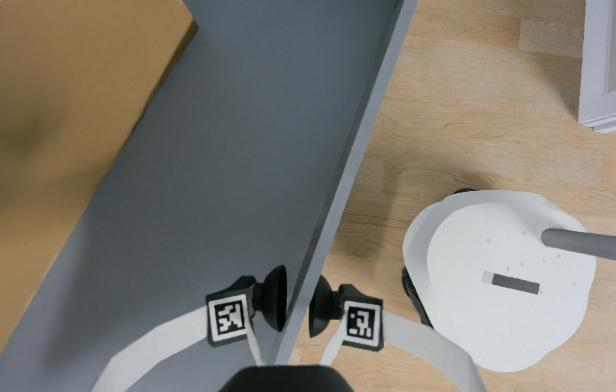

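Emit:
move(blocking=false, cameras=[], r1={"base":{"translate_m":-0.3,"strafe_m":0.1},"joints":{"wrist_roll_rad":1.3},"speeds":{"wrist_roll_rad":0.1},"pace":"slow"})

Emit:
wait(seconds=4, cameras=["r1_wrist_camera","r1_head_camera","r1_head_right_camera"])

Scene clock: 599.53 s.
move: r1 moving
r1.base_odometry: x=-2.008 y=+0.404 heading=-2.336
r1.turned_by_wheels: -0.001
r1.turned_by_imu: -0.002
r1.base_tilt: forward=-1.5 right=+1.3
r1.lidar_m: 0.44 0.86 0.57 0.54 0.57 3.30 3.22 3.36 0.48 1.19 2.37 0.44
r1.base_status: translate_m moving; strafe_m moving
r1.joint_positions: lift_m=+0.930 arm_m=+0.295 wrist_yaw_rad=+0.000 wrist_pitch_rad=+1.566 wrist_roll_rad=+1.383 gripper_m=-0.034
r1.joint_status: wrist_roll_rad moving
r1.measured_speeds: translate_m=-0.049 strafe_m=+0.016 rotate_rad=-0.001 lift_m=+0.000 arm_m=+0.000 wrist_yaw_rad=+0.000 wrist_pitch_rad=-0.005 wrist_roll_rad=-0.098
r1.motor_effort: lift_m=+15(15) arm_m=-4(4) wheel_0=-13(14) wheel_1=-5(7) wheel_2=+3(4)
r1.servo_current: wrist_yaw_rad=46(59) wrist_pitch_rad=46(52) wrist_roll_rad=52(72) gripper_m=72(78)
r1.contact_limits: lift_m 0.2
r1.hand_pose: x=+0.4674 y=-0.0874 z=+0.8201 quat_wxyz=(+0.546, +0.452, +0.543, -0.450) (m; r1's base frame)
r1.wrist_depth_mm: 147 193 250 249 249 1025 1025 / 163 217 248 249 249 1042 1025 / 186 250 250 249 1042 1025 1025 / 213 248 249 249 1025 1042 1025 / 250 250 249 249 1042 831 820 / 250 249 185 197 182 820 809 / 249 154 248 178 1025 133 831
r2: as last shown
r2.turned_by_imu: +0.000
r2.lidar_m: 1.14 0.33 0.33 0.89 1.03 4.49 - 2.19 1.55 1.47 1.54 1.24
r2.motor_effort: lift_m=+21(21) arm_m=-5(5) wheel_0=+10(10) wheel_1=-5(5) wheel_2=-3(3)
r2.servo_current: wrist_yaw_rad=52(52) wrist_pitch_rad=39(46) wrist_roll_rad=52(52) gripper_m=98(104)
r2.wrist_depth_mm: - - 243 163 241 241 240 / - - 244 163 244 243 242 / - - 245 166 244 245 244 / - - 247 167 245 245 245 / - - 247 167 247 247 247 / - - 185 168 179 248 248 / - - 250 - 250 - 248
pictures: none
No camera images: "cameras" was empty.

Scene clock: 603.43 s.
earlier move: r1 done
r1.base_odometry: x=-1.740 y=+0.545 heading=-2.334
r1.turned_by_wheels: +0.001
r1.turned_by_imu: +0.001
r1.base_tilt: forward=-1.5 right=+1.3
r1.lidar_m: 0.46 0.58 0.47 0.44 2.49 3.00 2.89 3.07 2.52 0.46 2.49 0.45
r1.base_status: done
r1.joint_positions: lift_m=+0.930 arm_m=+0.295 wrist_yaw_rad=+0.000 wrist_pitch_rad=+1.565 wrist_roll_rad=+1.306 gripper_m=-0.034
r1.joint_status: all done
r1.measured_speeds: all 0
r1.motor_effort: lift_m=+15(16) arm_m=-4(4) wheel_0=-3(16) wheel_1=-4(7) wheel_2=+6(8)
r1.servo_current: wrist_yaw_rad=39(72) wrist_pitch_rad=46(52) wrist_roll_rad=52(91) gripper_m=72(85)
r1.contact_limits: lift_m 0.2
r1.hand_pose: x=+0.4676 y=-0.0874 z=+0.8201 quat_wxyz=(+0.563, +0.431, +0.560, -0.428) (m; r1's base frame)
r1.wrist_depth_mm: 143 184 248 248 247 1042 - / 159 210 248 249 247 1042 891 / 184 250 248 247 247 1042 1042 / 215 249 249 248 1025 1025 1008 / 249 249 249 248 1042 809 820 / 249 249 185 196 831 820 809 / 249 151 249 178 173 132 842
r2.base_odometry: x=-3.433 y=+0.030 heading=-2.938
r2.turned_by_wheels: +0.000
r2.turned_by_imu: +0.001
r2.base_tilt: forward=-0.7 right=+0.0
r2.lidar_m: 1.17 0.33 0.32 0.84 3.37 4.50 - 2.19 1.57 1.48 1.51 1.22
r2.base_status: not commanded
r2.joint_positions: lift_m=+0.840 arm_m=+0.000 wrist_yaw_rad=+1.651 wrist_pitch_rad=+0.001 wrist_roll_rad=+0.000 gripper_m=-0.024
r2.joint_status: not commanded
r2.measured_speeds: all 0
r2.motor_effort: lift_m=+20(21) arm_m=-5(5) wheel_0=+10(10) wheel_1=-5(6) wheel_2=-3(3)
r2.servo_current: wrist_yaw_rad=52(59) wrist_pitch_rad=39(46) wrist_roll_rad=46(65) gripper_m=98(111)
r2.hand_pose: x=+0.2349 y=+0.2945 z=+1.0177 quat_wxyz=(+0.678, +0.000, +0.000, +0.735) (m; r2's base frame)
r2.wrist_depth_mm: - - 242 162 241 242 242 / - - 243 163 243 243 242 / - - 243 166 244 244 244 / - - 246 167 245 245 245 / - - 248 167 246 247 247 / - - 186 168 179 248 247 / - - 250 - 250 - 250
wait: 3.90 of 4 s (r1 has come to rest)
pictures: r1_head_camera, r1_head_right_camera, r1_wrist_camera
Images, in order (width x height): r1_head_camera 420x560, r1_head_right_camera 420x672, r1_wrist_camera 616x392.

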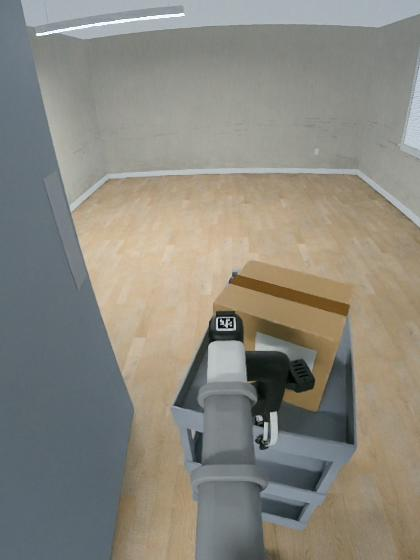

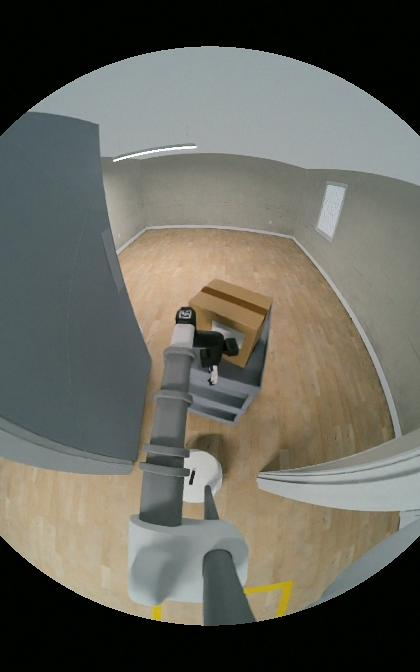

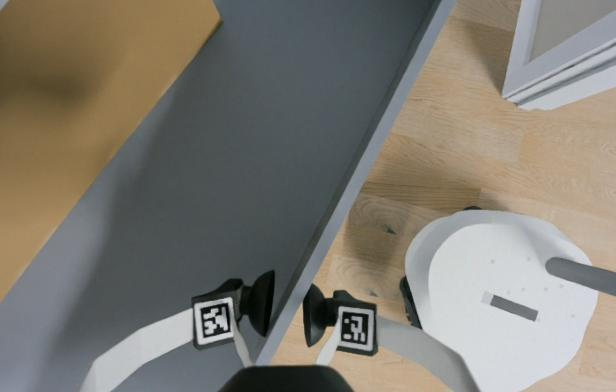

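Emit:
move(blocking=false, cameras=[], r1={"base":{"translate_m":-0.3,"strafe_m":0.08},"joints":{"wrist_roll_rad":1.25},"speeds":{"wrist_roll_rad":0.1},"pace":"slow"})

Emit:
wait(seconds=4, cameras=["r1_wrist_camera","r1_head_camera","r1_head_right_camera"])

Scene clock: 609.33 s.
move: r1 moving
r1.base_odometry: x=-1.729 y=+0.551 heading=-2.335
r1.turned_by_wheels: +0.000
r1.turned_by_imu: +0.000
r1.base_tilt: forward=-1.5 right=+1.3
r1.lidar_m: 0.47 0.66 0.46 0.44 2.47 2.97 2.89 3.04 2.52 0.46 2.48 0.46
r1.base_status: translate_m moving; strafe_m moving
r1.joint_positions: lift_m=+0.930 arm_m=+0.295 wrist_yaw_rad=+0.000 wrist_pitch_rad=+1.561 wrist_roll_rad=+1.263 gripper_m=-0.034
r1.joint_status: wrist_roll_rad moving
r1.measured_speeds: translate_m=-0.049 strafe_m=+0.012 rotate_rad=-0.002 lift_m=+0.000 arm_m=+0.000 wrist_yaw_rad=+0.000 wrist_pitch_rad=-0.018 wrist_roll_rad=-0.134
r1.motor_effort: lift_m=+15(16) arm_m=-4(4) wheel_0=-6(6) wheel_1=-5(7) wheel_2=+10(11)
r1.servo_current: wrist_yaw_rad=52(59) wrist_pitch_rad=52(59) wrist_roll_rad=78(78) gripper_m=85(85)
r1.contact_limits: lift_m 0.2
r1.hand_pose: x=+0.4687 y=-0.0874 z=+0.8201 quat_wxyz=(+0.574, +0.419, +0.568, -0.415) (m; r1's base frame)
r1.wrist_depth_mm: 143 183 239 248 248 1025 976 / 161 209 249 248 248 1042 - / 191 251 250 249 248 1025 1042 / 228 250 248 249 1025 1025 1042 / 250 251 249 249 1060 809 831 / 249 250 189 194 831 831 820 / 252 153 249 181 175 809 820
r2: as last shown
r2.turned_by_imu: +0.000
r2.lidar_m: 1.16 0.34 0.32 0.84 3.38 4.47 - 2.18 1.57 1.46 1.53 1.25
r2.motor_effort: lift_m=+21(21) arm_m=-5(5) wheel_0=+9(10) wheel_1=-5(6) wheel_2=-3(3)
r2.servo_current: wrist_yaw_rad=46(59) wrist_pitch_rad=46(46) wrist_roll_rad=46(52) gripper_m=98(111)
r2.wrist_depth_mm: - - 242 163 242 242 241 / - - 243 163 243 242 243 / - - 245 166 244 244 244 / - - 246 167 246 246 245 / - - 248 167 247 246 245 / - - 187 167 179 247 248 / - - 249 - 249 - 248
pictures: none
No camera images: "cameras" was empty.

Scene clock: 613.20 s.
earlier move: r1 done
r1.base_odometry: x=-1.475 y=+0.706 heading=-2.334
r1.turned_by_wheels: +0.000
r1.turned_by_imu: +0.002
r1.base_tilt: forward=-1.6 right=+1.3
r1.lidar_m: 0.45 0.53 0.46 0.95 2.43 2.69 2.60 2.76 2.51 0.73 0.58 0.45
r1.base_status: done
r1.joint_positions: lift_m=+0.930 arm_m=+0.295 wrist_yaw_rad=+0.000 wrist_pitch_rad=+1.563 wrist_roll_rad=+1.256 gripper_m=-0.034
r1.joint_status: all done
r1.measured_speeds: all 0
r1.motor_effort: lift_m=+15(16) arm_m=-4(4) wheel_0=-1(9) wheel_1=-4(7) wheel_2=+5(12)
r1.servo_current: wrist_yaw_rad=46(78) wrist_pitch_rad=46(65) wrist_roll_rad=72(78) gripper_m=72(85)
r1.contact_limits: lift_m 0.2
r1.hand_pose: x=+0.4683 y=-0.0874 z=+0.8201 quat_wxyz=(+0.574, +0.417, +0.570, -0.414) (m; r1's base frame)
r1.wrist_depth_mm: 142 183 249 247 247 1008 1025 / 158 213 249 247 248 1042 1042 / 183 248 247 247 248 1025 1025 / 212 249 249 248 1025 1042 1042 / 249 248 248 248 1025 820 820 / 249 249 195 198 820 820 820 / 249 150 249 178 176 134 831
r2.base_odometry: x=-3.433 y=+0.030 heading=-2.938
r2.turned_by_wheels: +0.000
r2.turned_by_imu: +0.001
r2.base_tilt: forward=-0.7 right=+0.1
r2.lidar_m: 1.16 0.34 0.31 3.26 3.37 4.52 - 2.22 1.56 1.47 1.54 1.26
r2.base_status: not commanded
r2.joint_positions: lift_m=+0.840 arm_m=+0.000 wrist_yaw_rad=+1.651 wrist_pitch_rad=+0.001 wrist_roll_rad=+0.000 gripper_m=-0.024
r2.joint_status: not commanded
r2.measured_speeds: all 0
r2.motor_effort: lift_m=+21(21) arm_m=-5(5) wheel_0=+10(10) wheel_1=-5(6) wheel_2=-3(3)
r2.servo_current: wrist_yaw_rad=59(65) wrist_pitch_rad=39(52) wrist_roll_rad=52(65) gripper_m=98(111)
r2.hand_pose: x=+0.2349 y=+0.2945 z=+1.0177 quat_wxyz=(+0.678, +0.000, +0.000, +0.735) (m; r2's base frame)
r2.wrist_depth_mm: - - 242 163 241 241 241 / - - 244 163 242 243 242 / - - 245 166 245 244 244 / - - 246 167 245 246 246 / - - 248 167 247 246 246 / - - 187 168 179 248 249 / - - 250 - 248 - 249
wait: 3.87 of 4 s (r1 has come to rest)
pictures: r1_head_camera, r1_head_right_camera, r1_wrist_camera
Images, in order (width x height): r1_head_camera 420x560, r1_head_right_camera 420x672, r1_wrist_camera 616x392.

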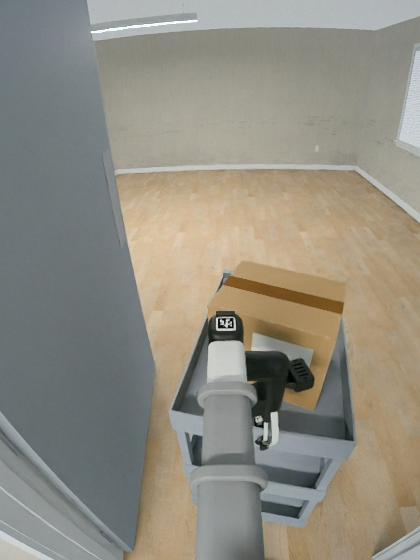

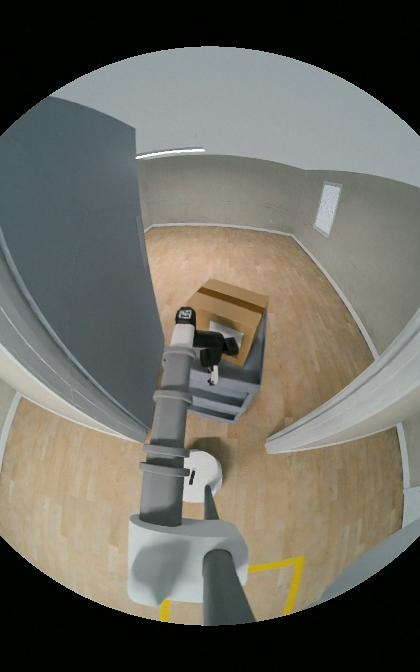

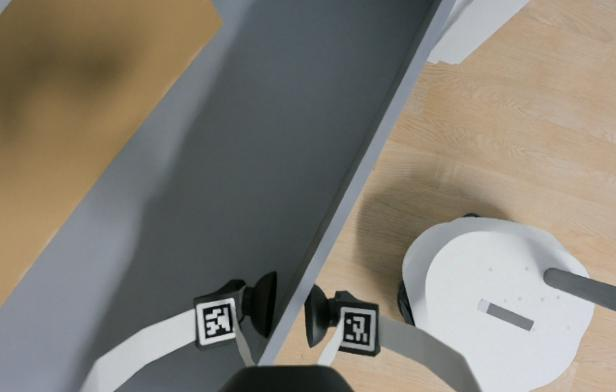

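Emit:
move(blocking=false, cameras=[], r1={"base":{"translate_m":-0.25,"strafe_m":0.08},"joints":{"wrist_roll_rad":1.2},"speeds":{"wrist_roll_rad":0.1},"pace":"slow"})

Emit:
wait(seconds=4, cameras=["r1_wrist_camera","r1_head_camera","r1_head_right_camera"])

Scene clock: 620.57 s.
move: r1 moving
r1.base_odometry: x=-1.463 y=+0.712 heading=-2.335
r1.turned_by_wheels: +0.000
r1.turned_by_imu: -0.001
r1.base_tilt: forward=-1.6 right=+1.3
r1.lidar_m: 0.45 0.51 0.45 0.98 2.40 2.66 2.58 2.74 2.48 0.72 0.59 0.45
r1.base_status: translate_m moving; strafe_m moving
r1.joint_positions: lift_m=+0.930 arm_m=+0.295 wrist_yaw_rad=+0.000 wrist_pitch_rad=+1.562 wrist_roll_rad=+1.213 gripper_m=-0.034
r1.joint_status: wrist_roll_rad moving
r1.measured_speeds: translate_m=-0.048 strafe_m=+0.016 rotate_rad=-0.004 lift_m=+0.000 arm_m=+0.000 wrist_yaw_rad=+0.000 wrist_pitch_rad=-0.018 wrist_roll_rad=-0.133
r1.motor_effort: lift_m=+15(16) arm_m=-4(4) wheel_0=-9(9) wheel_1=-5(6) wheel_2=+9(9)
r1.servo_current: wrist_yaw_rad=39(59) wrist_pitch_rad=52(65) wrist_roll_rad=72(72) gripper_m=72(72)
r1.contact_limits: lift_m 0.2
r1.hand_pose: x=+0.4685 y=-0.0874 z=+0.8201 quat_wxyz=(+0.584, +0.405, +0.579, -0.401) (m; r1's base frame)
r1.wrist_depth_mm: 143 182 238 248 247 699 1042 / 160 210 249 248 248 1042 1042 / 190 249 250 248 249 1042 1025 / 229 250 249 248 1042 1025 1042 / 251 250 248 247 1042 820 1025 / 251 248 191 197 831 809 820 / 251 153 249 182 175 809 831
r2: as last shown
r2.turned_by_imu: +0.000
r2.base_tilt: forward=-0.7 right=+0.0
r2.lidar_m: 1.15 0.30 0.29 3.27 3.37 4.52 - 2.24 1.56 1.47 1.53 1.23
r2.motor_effort: lift_m=+21(21) arm_m=-4(5) wheel_0=+9(10) wheel_1=-5(6) wheel_2=-3(3)
r2.servo_current: wrist_yaw_rad=46(52) wrist_pitch_rad=39(46) wrist_roll_rad=46(52) gripper_m=104(104)
r2.wrist_depth_mm: - - 243 162 241 242 240 / - - 243 164 243 243 242 / - - 245 166 244 243 243 / - - 246 167 246 244 244 / - - 248 167 248 246 247 / - - 187 168 179 248 248 / - - 250 - 248 - 249
pictures: none
No camera images: "cameras" was empty.

Scene clock: 623.93 s.
earlier move: r1 done
r1.base_odometry: x=-1.244 y=+0.831 heading=-2.335
r1.turned_by_wheels: -0.001
r1.turned_by_imu: -0.002
r1.base_tilt: forward=-1.6 right=+1.3
r1.lidar_m: 0.44 0.56 0.64 2.00 2.34 2.41 2.34 2.51 2.57 1.56 0.78 0.45
r1.base_status: done
r1.joint_positions: lift_m=+0.930 arm_m=+0.295 wrist_yaw_rad=+0.000 wrist_pitch_rad=+1.568 wrist_roll_rad=+1.206 gripper_m=-0.034
r1.joint_status: all done
r1.measured_speeds: all 0
r1.motor_effort: lift_m=+15(16) arm_m=-4(4) wheel_0=-8(13) wheel_1=-4(7) wheel_2=-1(11)
r1.servo_current: wrist_yaw_rad=33(65) wrist_pitch_rad=39(65) wrist_roll_rad=59(78) gripper_m=78(85)
r1.contact_limits: lift_m 0.2
r1.hand_pose: x=+0.4668 y=-0.0874 z=+0.8201 quat_wxyz=(+0.583, +0.402, +0.582, -0.400) (m; r1's base frame)
r1.wrist_depth_mm: 141 179 249 249 249 1042 1060 / 155 206 248 249 248 1042 1042 / 180 245 249 249 249 1042 1025 / 210 248 248 249 1042 1042 1025 / 249 247 248 248 1025 831 1025 / 248 248 182 195 182 831 831 / 249 152 248 145 831 139 831
r2.base_odometry: x=-3.433 y=+0.030 heading=-2.938
r2.turned_by_wheels: +0.000
r2.turned_by_imu: +0.000
r2.base_tilt: forward=-0.6 right=+0.1
r2.lidar_m: 1.14 0.35 0.31 3.25 3.36 4.48 - 2.20 1.52 1.49 1.53 1.25
r2.base_status: not commanded
r2.joint_positions: lift_m=+0.840 arm_m=+0.000 wrist_yaw_rad=+1.651 wrist_pitch_rad=+0.001 wrist_roll_rad=+0.000 gripper_m=-0.024
r2.joint_status: not commanded
r2.measured_speeds: all 0
r2.motor_effort: lift_m=+21(21) arm_m=-5(5) wheel_0=+9(10) wheel_1=-5(6) wheel_2=-3(3)
r2.servo_current: wrist_yaw_rad=46(59) wrist_pitch_rad=33(46) wrist_roll_rad=46(59) gripper_m=98(111)
r2.hand_pose: x=+0.2349 y=+0.2945 z=+1.0177 quat_wxyz=(+0.678, +0.000, +0.000, +0.735) (m; r2's base frame)
r2.wrist_depth_mm: - - 243 163 241 243 242 / - - 243 163 243 243 243 / - - 245 166 244 243 244 / - - 246 166 245 245 245 / - - 248 167 247 247 246 / - - 186 168 179 248 247 / - - 250 - 249 - 249
wait: 3.37 of 4 s (r1 has come to rest)
pictures: r1_head_camera, r1_head_right_camera, r1_wrist_camera
Images, in order (width x height): r1_head_camera 420x560, r1_head_right_camera 420x672, r1_wrist_camera 616x392.

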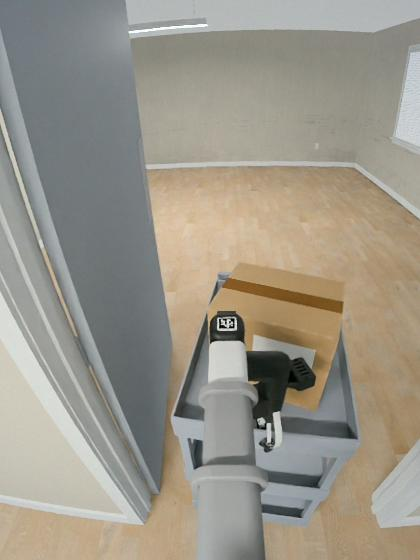

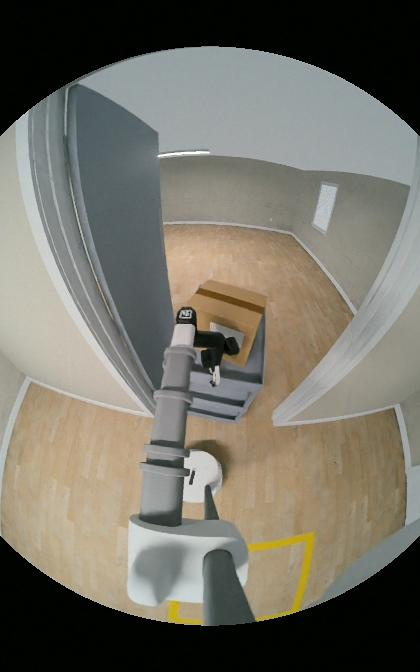

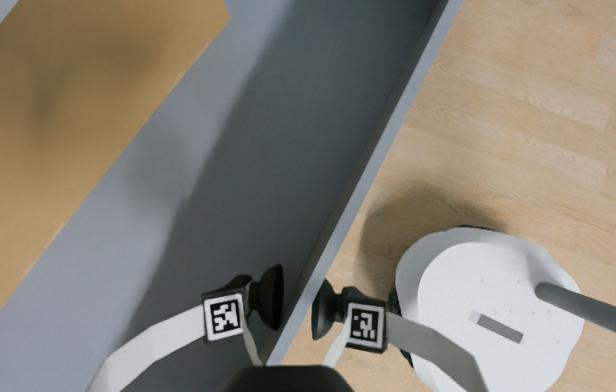

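Emit:
move(blocking=false, cameras=[], r1={"base":{"translate_m":-0.3},"joints":{"wrist_roll_rad":1.3},"speeds":{"wrist_roll_rad":0.1},"pace":"slow"})

Emit:
wait(seconds=4, cameras=["r1_wrist_camera","r1_head_camera","r1_head_right_camera"])

Scene clock: 636.90 s.
move: r1 moving
r1.base_odometry: x=-1.236 y=+0.840 heading=-2.336
r1.turned_by_wheels: -0.001
r1.turned_by_imu: -0.001
r1.base_tilt: forward=-1.6 right=+1.3
r1.lidar_m: 0.44 0.58 0.67 2.09 2.34 2.41 2.32 2.47 2.57 1.62 0.77 0.47
r1.base_status: translate_m moving
r1.joint_positions: lift_m=+0.930 arm_m=+0.295 wrist_yaw_rad=+0.000 wrist_pitch_rad=+1.565 wrist_roll_rad=+1.244 gripper_m=-0.034
r1.joint_status: wrist_roll_rad moving
r1.measured_speeds: translate_m=-0.049 strafe_m=+0.000 rotate_rad=-0.001 lift_m=+0.000 arm_m=+0.000 wrist_yaw_rad=+0.000 wrist_pitch_rad=+0.000 wrist_roll_rad=+0.100
r1.motor_effort: lift_m=+15(16) arm_m=-4(4) wheel_0=-10(11) wheel_1=-6(6) wheel_2=+5(6)
r1.servo_current: wrist_yaw_rad=52(59) wrist_pitch_rad=39(52) wrist_roll_rad=33(78) gripper_m=78(85)
r1.contact_limits: lift_m 0.2
r1.hand_pose: x=+0.4675 y=-0.0874 z=+0.8201 quat_wxyz=(+0.576, +0.413, +0.573, -0.411) (m; r1's base frame)
r1.wrist_depth_mm: 143 185 249 249 250 1008 1042 / 160 211 250 249 249 1008 1042 / 186 250 249 249 248 1042 1025 / 216 249 248 249 1060 1025 1042 / 249 249 249 248 1025 820 1042 / 249 248 184 198 187 831 831 / 249 149 248 179 842 135 820
r2: as last shown
r2.base_tilt: forward=-0.7 right=+0.0
r2.lidar_m: 1.16 0.32 0.31 3.27 3.38 4.51 - 2.20 1.57 1.47 1.54 1.25
r2.motor_effort: lift_m=+20(21) arm_m=-5(5) wheel_0=+9(10) wheel_1=-6(6) wheel_2=-3(3)
r2.servo_current: wrist_yaw_rad=52(52) wrist_pitch_rad=39(46) wrist_roll_rad=59(59) gripper_m=104(111)
r2.wrist_depth_mm: - - 242 163 241 241 242 / - - 243 163 242 242 242 / - - 245 166 244 244 244 / - - 247 167 245 246 245 / - - 247 167 246 246 247 / - - 187 168 180 249 248 / - - 250 - 250 - 249
pictures: none
No camera images: "cameras" was empty.

Scene clock: 640.67 s.
earlier move: r1 done
r1.base_odometry: x=-1.037 y=+1.047 heading=-2.335
r1.turned_by_wheels: +0.001
r1.turned_by_imu: +0.002
r1.base_tilt: forward=-1.6 right=+1.2
r1.lidar_m: 0.43 0.48 1.09 2.23 2.34 2.10 2.03 2.16 2.54 2.49 1.01 0.47
r1.base_status: done
r1.joint_positions: lift_m=+0.930 arm_m=+0.295 wrist_yaw_rad=+0.000 wrist_pitch_rad=+1.568 wrist_roll_rad=+1.300 gripper_m=-0.034
r1.joint_status: all done
r1.measured_speeds: all 0
r1.motor_effort: lift_m=+15(16) arm_m=-4(4) wheel_0=-1(13) wheel_1=-3(8) wheel_2=+5(11)
r1.servo_current: wrist_yaw_rad=46(72) wrist_pitch_rad=46(59) wrist_roll_rad=52(78) gripper_m=72(85)
r1.contact_limits: lift_m 0.2
r1.hand_pose: x=+0.4668 y=-0.0874 z=+0.8201 quat_wxyz=(+0.564, +0.428, +0.562, -0.427) (m; r1's base frame)
r1.wrist_depth_mm: 154 216 247 247 1025 1025 1042 / 168 232 248 247 1025 1042 1025 / 186 247 248 248 1025 1025 1042 / 204 247 248 248 1042 1008 1060 / 230 249 248 247 1025 831 831 / 249 248 205 190 831 820 831 / 248 151 249 178 176 831 831
r2.base_odometry: x=-3.433 y=+0.030 heading=-2.938
r2.turned_by_wheels: +0.000
r2.turned_by_imu: +0.001
r2.base_tilt: forward=-0.7 right=+0.1
r2.lidar_m: 1.16 0.33 0.31 3.28 3.38 4.53 - 2.21 1.55 1.47 1.56 1.22
r2.base_status: not commanded
r2.joint_positions: lift_m=+0.840 arm_m=+0.000 wrist_yaw_rad=+1.651 wrist_pitch_rad=+0.001 wrist_roll_rad=+0.000 gripper_m=-0.024
r2.joint_status: not commanded
r2.measured_speeds: all 0
r2.motor_effort: lift_m=+20(21) arm_m=-5(5) wheel_0=+9(10) wheel_1=-6(6) wheel_2=-3(3)
r2.servo_current: wrist_yaw_rad=33(59) wrist_pitch_rad=39(46) wrist_roll_rad=46(65) gripper_m=104(111)
r2.hand_pose: x=+0.2349 y=+0.2945 z=+1.0177 quat_wxyz=(+0.678, +0.000, +0.000, +0.735) (m; r2's base frame)
r2.wrist_depth_mm: - - 242 163 241 240 240 / - - 244 163 243 243 241 / - - 244 166 244 243 243 / - - 247 166 245 245 246 / - - 247 167 247 246 246 / - - 186 167 179 248 248 / - - 250 - 250 - 249
wait: 3.77 of 4 s (r1 has come to rest)
pictures: r1_head_camera, r1_head_right_camera, r1_wrist_camera
Images, in order (width x height): r1_head_camera 420x560, r1_head_right_camera 420x672, r1_wrist_camera 616x392.

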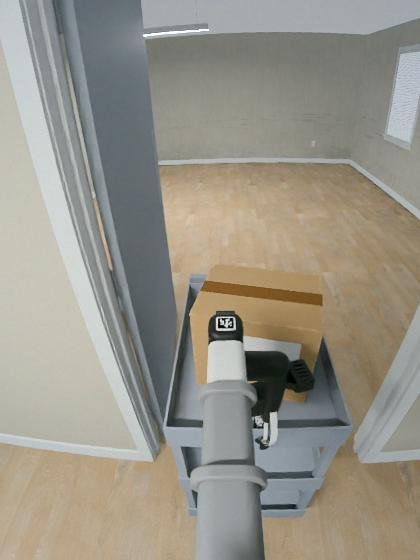

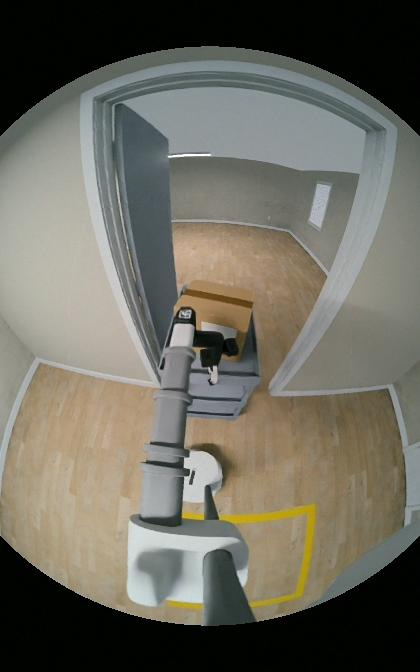

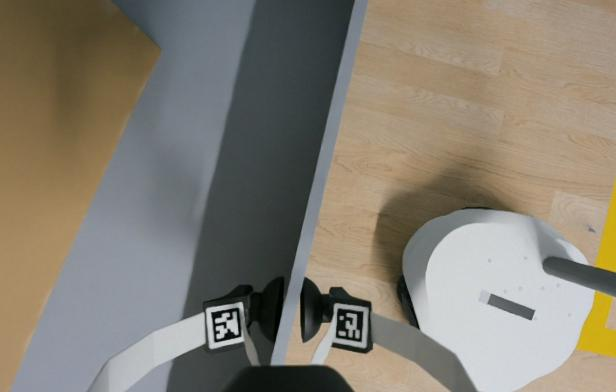

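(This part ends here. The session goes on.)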